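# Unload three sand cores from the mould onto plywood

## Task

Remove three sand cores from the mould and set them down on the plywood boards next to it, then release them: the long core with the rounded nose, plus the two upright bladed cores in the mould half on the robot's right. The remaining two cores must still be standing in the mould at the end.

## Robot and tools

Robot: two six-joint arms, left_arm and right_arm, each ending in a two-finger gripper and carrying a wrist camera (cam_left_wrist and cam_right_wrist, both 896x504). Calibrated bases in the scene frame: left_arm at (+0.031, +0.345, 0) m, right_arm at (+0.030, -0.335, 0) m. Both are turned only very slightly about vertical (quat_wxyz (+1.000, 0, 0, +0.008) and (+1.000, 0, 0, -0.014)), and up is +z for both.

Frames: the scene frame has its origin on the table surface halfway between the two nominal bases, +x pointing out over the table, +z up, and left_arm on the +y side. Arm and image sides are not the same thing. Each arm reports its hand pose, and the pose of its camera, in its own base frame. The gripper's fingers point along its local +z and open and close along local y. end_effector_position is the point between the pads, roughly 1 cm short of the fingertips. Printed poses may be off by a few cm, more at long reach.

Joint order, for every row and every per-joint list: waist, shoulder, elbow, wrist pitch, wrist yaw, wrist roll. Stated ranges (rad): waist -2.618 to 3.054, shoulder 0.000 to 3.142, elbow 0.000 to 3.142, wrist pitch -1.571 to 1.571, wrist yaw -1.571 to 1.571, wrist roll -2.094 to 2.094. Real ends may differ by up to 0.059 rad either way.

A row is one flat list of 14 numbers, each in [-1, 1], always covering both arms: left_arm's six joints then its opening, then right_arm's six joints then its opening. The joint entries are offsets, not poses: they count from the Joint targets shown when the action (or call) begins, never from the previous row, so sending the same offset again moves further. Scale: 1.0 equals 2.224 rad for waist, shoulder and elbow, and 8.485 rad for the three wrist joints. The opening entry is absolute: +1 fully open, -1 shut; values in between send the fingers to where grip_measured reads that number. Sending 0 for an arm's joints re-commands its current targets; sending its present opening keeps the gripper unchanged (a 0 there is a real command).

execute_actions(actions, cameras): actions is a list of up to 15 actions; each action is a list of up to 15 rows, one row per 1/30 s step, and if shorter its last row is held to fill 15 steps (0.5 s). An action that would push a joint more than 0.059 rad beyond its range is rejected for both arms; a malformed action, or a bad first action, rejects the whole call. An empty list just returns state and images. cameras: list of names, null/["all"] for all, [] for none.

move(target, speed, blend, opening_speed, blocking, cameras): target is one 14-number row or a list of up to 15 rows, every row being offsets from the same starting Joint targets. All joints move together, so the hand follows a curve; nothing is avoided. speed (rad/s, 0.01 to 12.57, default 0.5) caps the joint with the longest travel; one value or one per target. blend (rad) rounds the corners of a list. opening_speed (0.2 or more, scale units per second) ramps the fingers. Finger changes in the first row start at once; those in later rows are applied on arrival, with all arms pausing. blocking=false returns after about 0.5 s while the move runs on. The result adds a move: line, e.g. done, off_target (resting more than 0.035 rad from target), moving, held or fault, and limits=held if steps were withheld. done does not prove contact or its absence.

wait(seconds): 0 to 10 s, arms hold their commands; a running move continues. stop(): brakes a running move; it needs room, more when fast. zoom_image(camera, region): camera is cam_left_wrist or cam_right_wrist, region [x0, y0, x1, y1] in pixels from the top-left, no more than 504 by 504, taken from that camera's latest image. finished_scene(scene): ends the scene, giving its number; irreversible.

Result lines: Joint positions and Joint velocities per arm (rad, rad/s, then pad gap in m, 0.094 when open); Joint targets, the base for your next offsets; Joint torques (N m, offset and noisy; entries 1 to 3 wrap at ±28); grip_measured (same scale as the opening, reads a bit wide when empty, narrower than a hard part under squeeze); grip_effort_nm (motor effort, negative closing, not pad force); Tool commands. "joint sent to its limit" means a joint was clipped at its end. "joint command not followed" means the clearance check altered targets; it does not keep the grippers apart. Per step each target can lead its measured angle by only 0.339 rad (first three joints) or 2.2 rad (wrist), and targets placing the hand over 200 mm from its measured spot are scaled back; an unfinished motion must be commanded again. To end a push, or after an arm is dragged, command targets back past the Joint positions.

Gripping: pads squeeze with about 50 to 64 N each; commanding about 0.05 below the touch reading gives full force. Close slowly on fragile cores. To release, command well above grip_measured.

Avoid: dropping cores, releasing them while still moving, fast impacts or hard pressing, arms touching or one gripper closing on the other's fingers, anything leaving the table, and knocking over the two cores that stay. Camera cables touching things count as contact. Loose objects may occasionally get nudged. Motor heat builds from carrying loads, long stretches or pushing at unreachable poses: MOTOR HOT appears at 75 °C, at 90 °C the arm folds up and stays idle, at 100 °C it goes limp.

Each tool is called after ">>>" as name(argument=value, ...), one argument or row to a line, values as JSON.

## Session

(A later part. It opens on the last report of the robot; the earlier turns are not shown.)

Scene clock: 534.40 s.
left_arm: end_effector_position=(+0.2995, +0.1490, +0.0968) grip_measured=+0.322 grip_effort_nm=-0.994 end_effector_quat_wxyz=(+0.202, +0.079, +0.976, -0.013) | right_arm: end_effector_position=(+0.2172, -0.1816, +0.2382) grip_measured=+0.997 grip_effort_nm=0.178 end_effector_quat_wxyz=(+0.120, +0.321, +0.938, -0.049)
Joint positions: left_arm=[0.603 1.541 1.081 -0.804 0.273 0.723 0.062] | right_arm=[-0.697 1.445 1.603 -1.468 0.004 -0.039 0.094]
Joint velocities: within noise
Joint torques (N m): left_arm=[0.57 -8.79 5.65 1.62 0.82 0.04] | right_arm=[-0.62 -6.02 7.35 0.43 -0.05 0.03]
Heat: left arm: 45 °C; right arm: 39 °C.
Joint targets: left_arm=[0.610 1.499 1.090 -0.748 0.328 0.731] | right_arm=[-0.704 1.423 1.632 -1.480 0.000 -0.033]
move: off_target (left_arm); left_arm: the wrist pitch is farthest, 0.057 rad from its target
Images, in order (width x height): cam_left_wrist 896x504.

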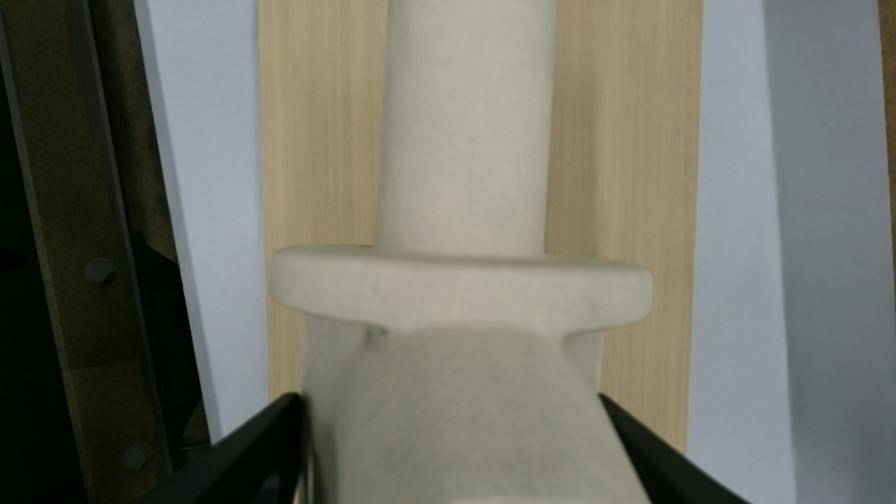

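>>> move(
  target=[0.0,0.003,-0.02,0.0055,0,0,0.05,0,0,0,0,0,0,1],
  speed=0.08,
  cameras=[],
)

>>> move(
  target=[0.0,0.003,-0.02,0.0055,0,0,0.05,0,0,0,0,0,0,1],
  speed=0.08,
  cameras=["cam_left_wrist"],
)

Scene clock: 538.90 s.
left_arm: end_effector_position=(+0.2976, +0.1476, +0.0861) grip_measured=+0.322 grip_effort_nm=-0.994 end_effector_quat_wxyz=(+0.203, +0.080, +0.976, -0.013) | right_arm: end_effector_position=(+0.2172, -0.1816, +0.2382) grip_measured=+0.997 grip_effort_nm=0.173 end_effector_quat_wxyz=(+0.120, +0.321, +0.938, -0.049)
Joint positions: left_arm=[0.603 1.541 1.037 -0.758 0.273 0.723 0.062] | right_arm=[-0.697 1.445 1.603 -1.468 0.004 -0.039 0.094]
Joint velocities: within noise
Joint torques (N m): left_arm=[0.57 -8.23 5.65 1.62 0.84 0.02] | right_arm=[-0.62 -6.04 7.35 0.42 -0.05 0.04]
Heat: left arm: 43 °C; right arm: 39 °C.
Joint targets: left_arm=[0.610 1.506 1.046 -0.701 0.328 0.732] | right_arm=[-0.704 1.423 1.632 -1.480 0.000 -0.033]
move: off_target (left_arm); left_arm: the wrist pitch is farthest, 0.057 rad from its target
No camera images: "cameras" was empty.

Scene clock: 539.97 s.
left_arm: end_effector_position=(+0.2961, +0.1460, +0.0764) grip_measured=+0.322 grip_effort_nm=-1.004 end_effector_quat_wxyz=(+0.205, +0.080, +0.975, -0.013) | right_arm: end_effector_position=(+0.2172, -0.1816, +0.2382) grip_measured=+0.997 grip_effort_nm=0.178 end_effector_quat_wxyz=(+0.120, +0.321, +0.938, -0.049)
Joint positions: left_arm=[0.603 1.541 0.995 -0.713 0.276 0.723 0.062] | right_arm=[-0.697 1.445 1.603 -1.468 0.004 -0.039 0.094]
Joint velocities: within noise
Joint torques (N m): left_arm=[0.55 -7.62 5.3 1.66 0.8 0.05] | right_arm=[-0.62 -6.04 7.36 0.43 -0.05 0.03]
Heat: left arm: 42 °C; right arm: 39 °C.
Joint targets: left_arm=[0.610 1.512 1.001 -0.654 0.328 0.732] | right_arm=[-0.704 1.423 1.632 -1.480 0.000 -0.033]
move: off_target (left_arm); left_arm: the wrist pitch is farthest, 0.059 rad from its target
Images, in order (width x height): cam_left_wrist 896x504.

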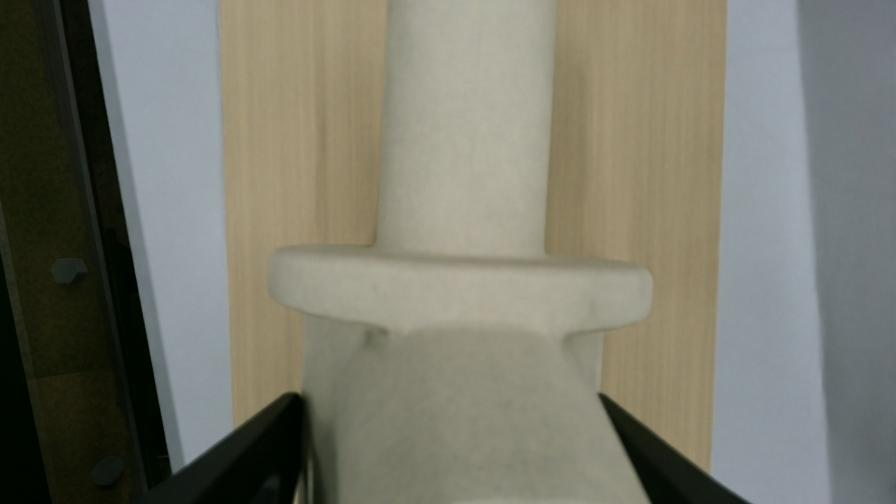

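>>> move(
  target=[0.0,0.002,-0.013,0.0035,0,0,0.05,0,0,0,0,0,0,1],
  speed=0.06,
  cameras=[],
)

>>> move(
  target=[0.0,0.002,-0.013,0.0035,0,0,0.05,0,0,0,0,0,0,1],
  speed=0.06,
  cameras=["cam_left_wrist"],
)

Scene clock: 543.50 s.
left_arm: end_effector_position=(+0.2981, +0.1455, +0.0747) grip_measured=+0.322 grip_effort_nm=-1.009 end_effector_quat_wxyz=(+0.214, +0.080, +0.973, -0.016) | right_arm: end_effector_position=(+0.2172, -0.1816, +0.2382) grip_measured=+0.997 grip_effort_nm=0.178 end_effector_quat_wxyz=(+0.120, +0.321, +0.938, -0.049)
Joint positions: left_arm=[0.607 1.541 0.981 -0.688 0.294 0.723 0.062] | right_arm=[-0.697 1.445 1.603 -1.468 0.004 -0.039 0.094]
Joint velocities: within noise
Joint torques (N m): left_arm=[0.29 -7.28 4.15 1.75 0.59 0.05] | right_arm=[-0.64 -6.02 7.35 0.43 -0.06 0.03]
Heat: left arm: 41 °C; right arm: 39 °C.
Joint targets: left_arm=[0.610 1.517 0.973 -0.624 0.329 0.732] | right_arm=[-0.704 1.423 1.632 -1.480 0.000 -0.033]
move: off_target (left_arm); left_arm: the wrist pitch is farthest, 0.064 rad from its target
No camera images: "cameras" was empty.

Scene clock: 544.27 s.
left_arm: end_effector_position=(+0.2982, +0.1450, +0.0745) grip_measured=+0.322 grip_effort_nm=-0.999 end_effector_quat_wxyz=(+0.223, +0.080, +0.972, -0.014) | right_arm: end_effector_position=(+0.2172, -0.1816, +0.2382) grip_measured=+0.997 grip_effort_nm=0.178 end_effector_quat_wxyz=(+0.120, +0.321, +0.938, -0.049)
Joint positions: left_arm=[0.61 1.529 0.961 -0.665 0.302 0.723 0.062] | right_arm=[-0.697 1.445 1.603 -1.468 0.004 -0.039 0.094]
Joint velocities: within noise
Joint torques (N m): left_arm=[0.01 -5.9 3.41 1.81 0.48 0.05] | right_arm=[-0.62 -6.02 7.35 0.43 -0.05 0.03]
Heat: left arm: 41 °C; right arm: 39 °C.
Joint targets: left_arm=[0.610 1.521 0.944 -0.595 0.328 0.732] | right_arm=[-0.704 1.423 1.632 -1.480 0.000 -0.033]
move: off_target (left_arm); left_arm: the wrist pitch is farthest, 0.071 rad from its target
Images, in order (width x height): cam_left_wrist 896x504.

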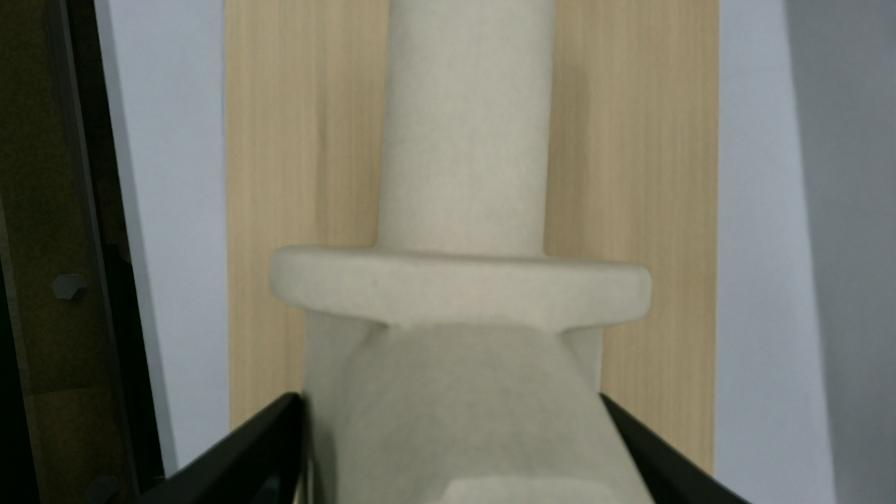

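>>> move(
  target=[0,0,0,0,0,0,1,0,0,0,0,0,0,1],
  opening_speed=0.25,
  cameras=["cam_left_wrist"],
)

>>> move(
  target=[0,-0.022,0.155,-0.045,0,0,1,0,0,0,0,0,0,1],
  speed=0.25,
  cameras=["cam_left_wrist"],
)

Scene clock: 551.93 s.
left_arm: end_effector_position=(+0.3068, +0.1493, +0.0769) grip_measured=+0.998 grip_effort_nm=0.115 end_effector_quat_wxyz=(+0.242, +0.084, +0.967, -0.003) | right_arm: end_effector_position=(+0.2172, -0.1816, +0.2382) grip_measured=+0.997 grip_effort_nm=0.178 end_effector_quat_wxyz=(+0.120, +0.321, +0.938, -0.049)
Joint positions: left_arm=[0.61 1.529 0.953 -0.611 0.311 0.723 0.094] | right_arm=[-0.697 1.445 1.603 -1.468 0.004 -0.039 0.094]
Joint velocities: within noise
Joint torques (N m): left_arm=[0.01 -5.93 4.18 1.32 0.42 0.04] | right_arm=[-0.62 -6.01 7.34 0.42 -0.05 0.04]
Heat: left arm: 39 °C; right arm: 39 °C.
Joint targets: left_arm=[0.609 1.521 0.944 -0.595 0.328 0.732] | right_arm=[-0.704 1.423 1.632 -1.480 0.000 -0.033]
move: done
Images, in order (width x height): cam_left_wrist 896x504.

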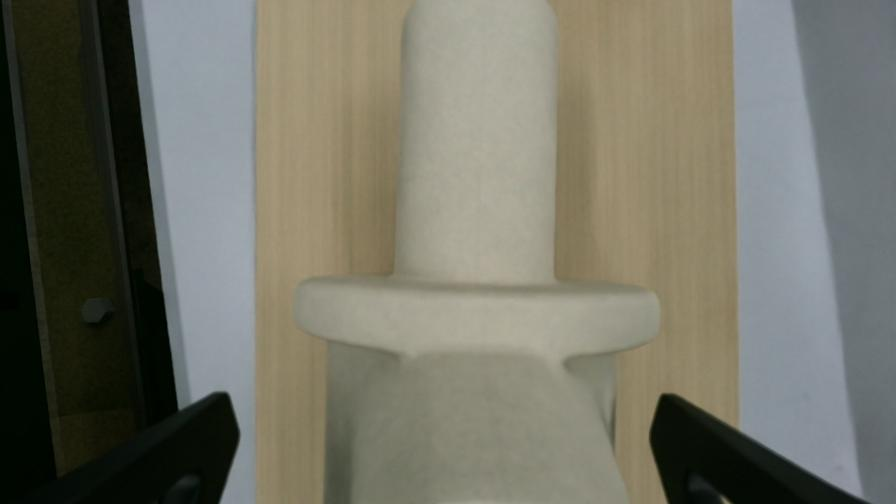

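Scene clock: 554.13 s.
left_arm: end_effector_position=(+0.3086, +0.1506, +0.1593) grip_measured=+0.998 grip_effort_nm=0.120 end_effector_quat_wxyz=(+0.235, +0.083, +0.968, -0.008) | right_arm: end_effector_position=(+0.2172, -0.1816, +0.2382) grip_measured=+0.997 grip_effort_nm=0.178 end_effector_quat_wxyz=(+0.120, +0.321, +0.938, -0.049)
Joint positions: left_arm=[0.61 1.5 1.265 -0.97 0.311 0.723 0.094] | right_arm=[-0.697 1.445 1.603 -1.468 0.004 -0.039 0.094]
Joint velocities: within noise
Joint torques (N m): left_arm=[0.01 -7.46 7.15 1.04 0.44 0.07] | right_arm=[-0.64 -6.04 7.35 0.42 -0.05 0.03]
Heat: left arm: 39 °C; right arm: 39 °C.
Joint targets: left_arm=[0.609 1.472 1.289 -0.976 0.328 0.732] | right_arm=[-0.704 1.423 1.632 -1.480 0.000 -0.033]
move: done
Images, in order (width x height): cam_left_wrist 896x504.

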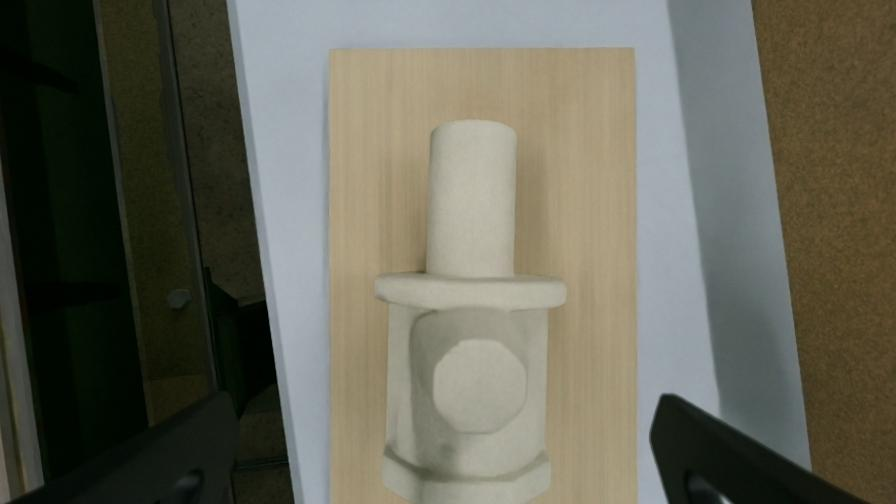

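>>> finished_scene(
  scene=2,
)

The scene is finished: the task was done.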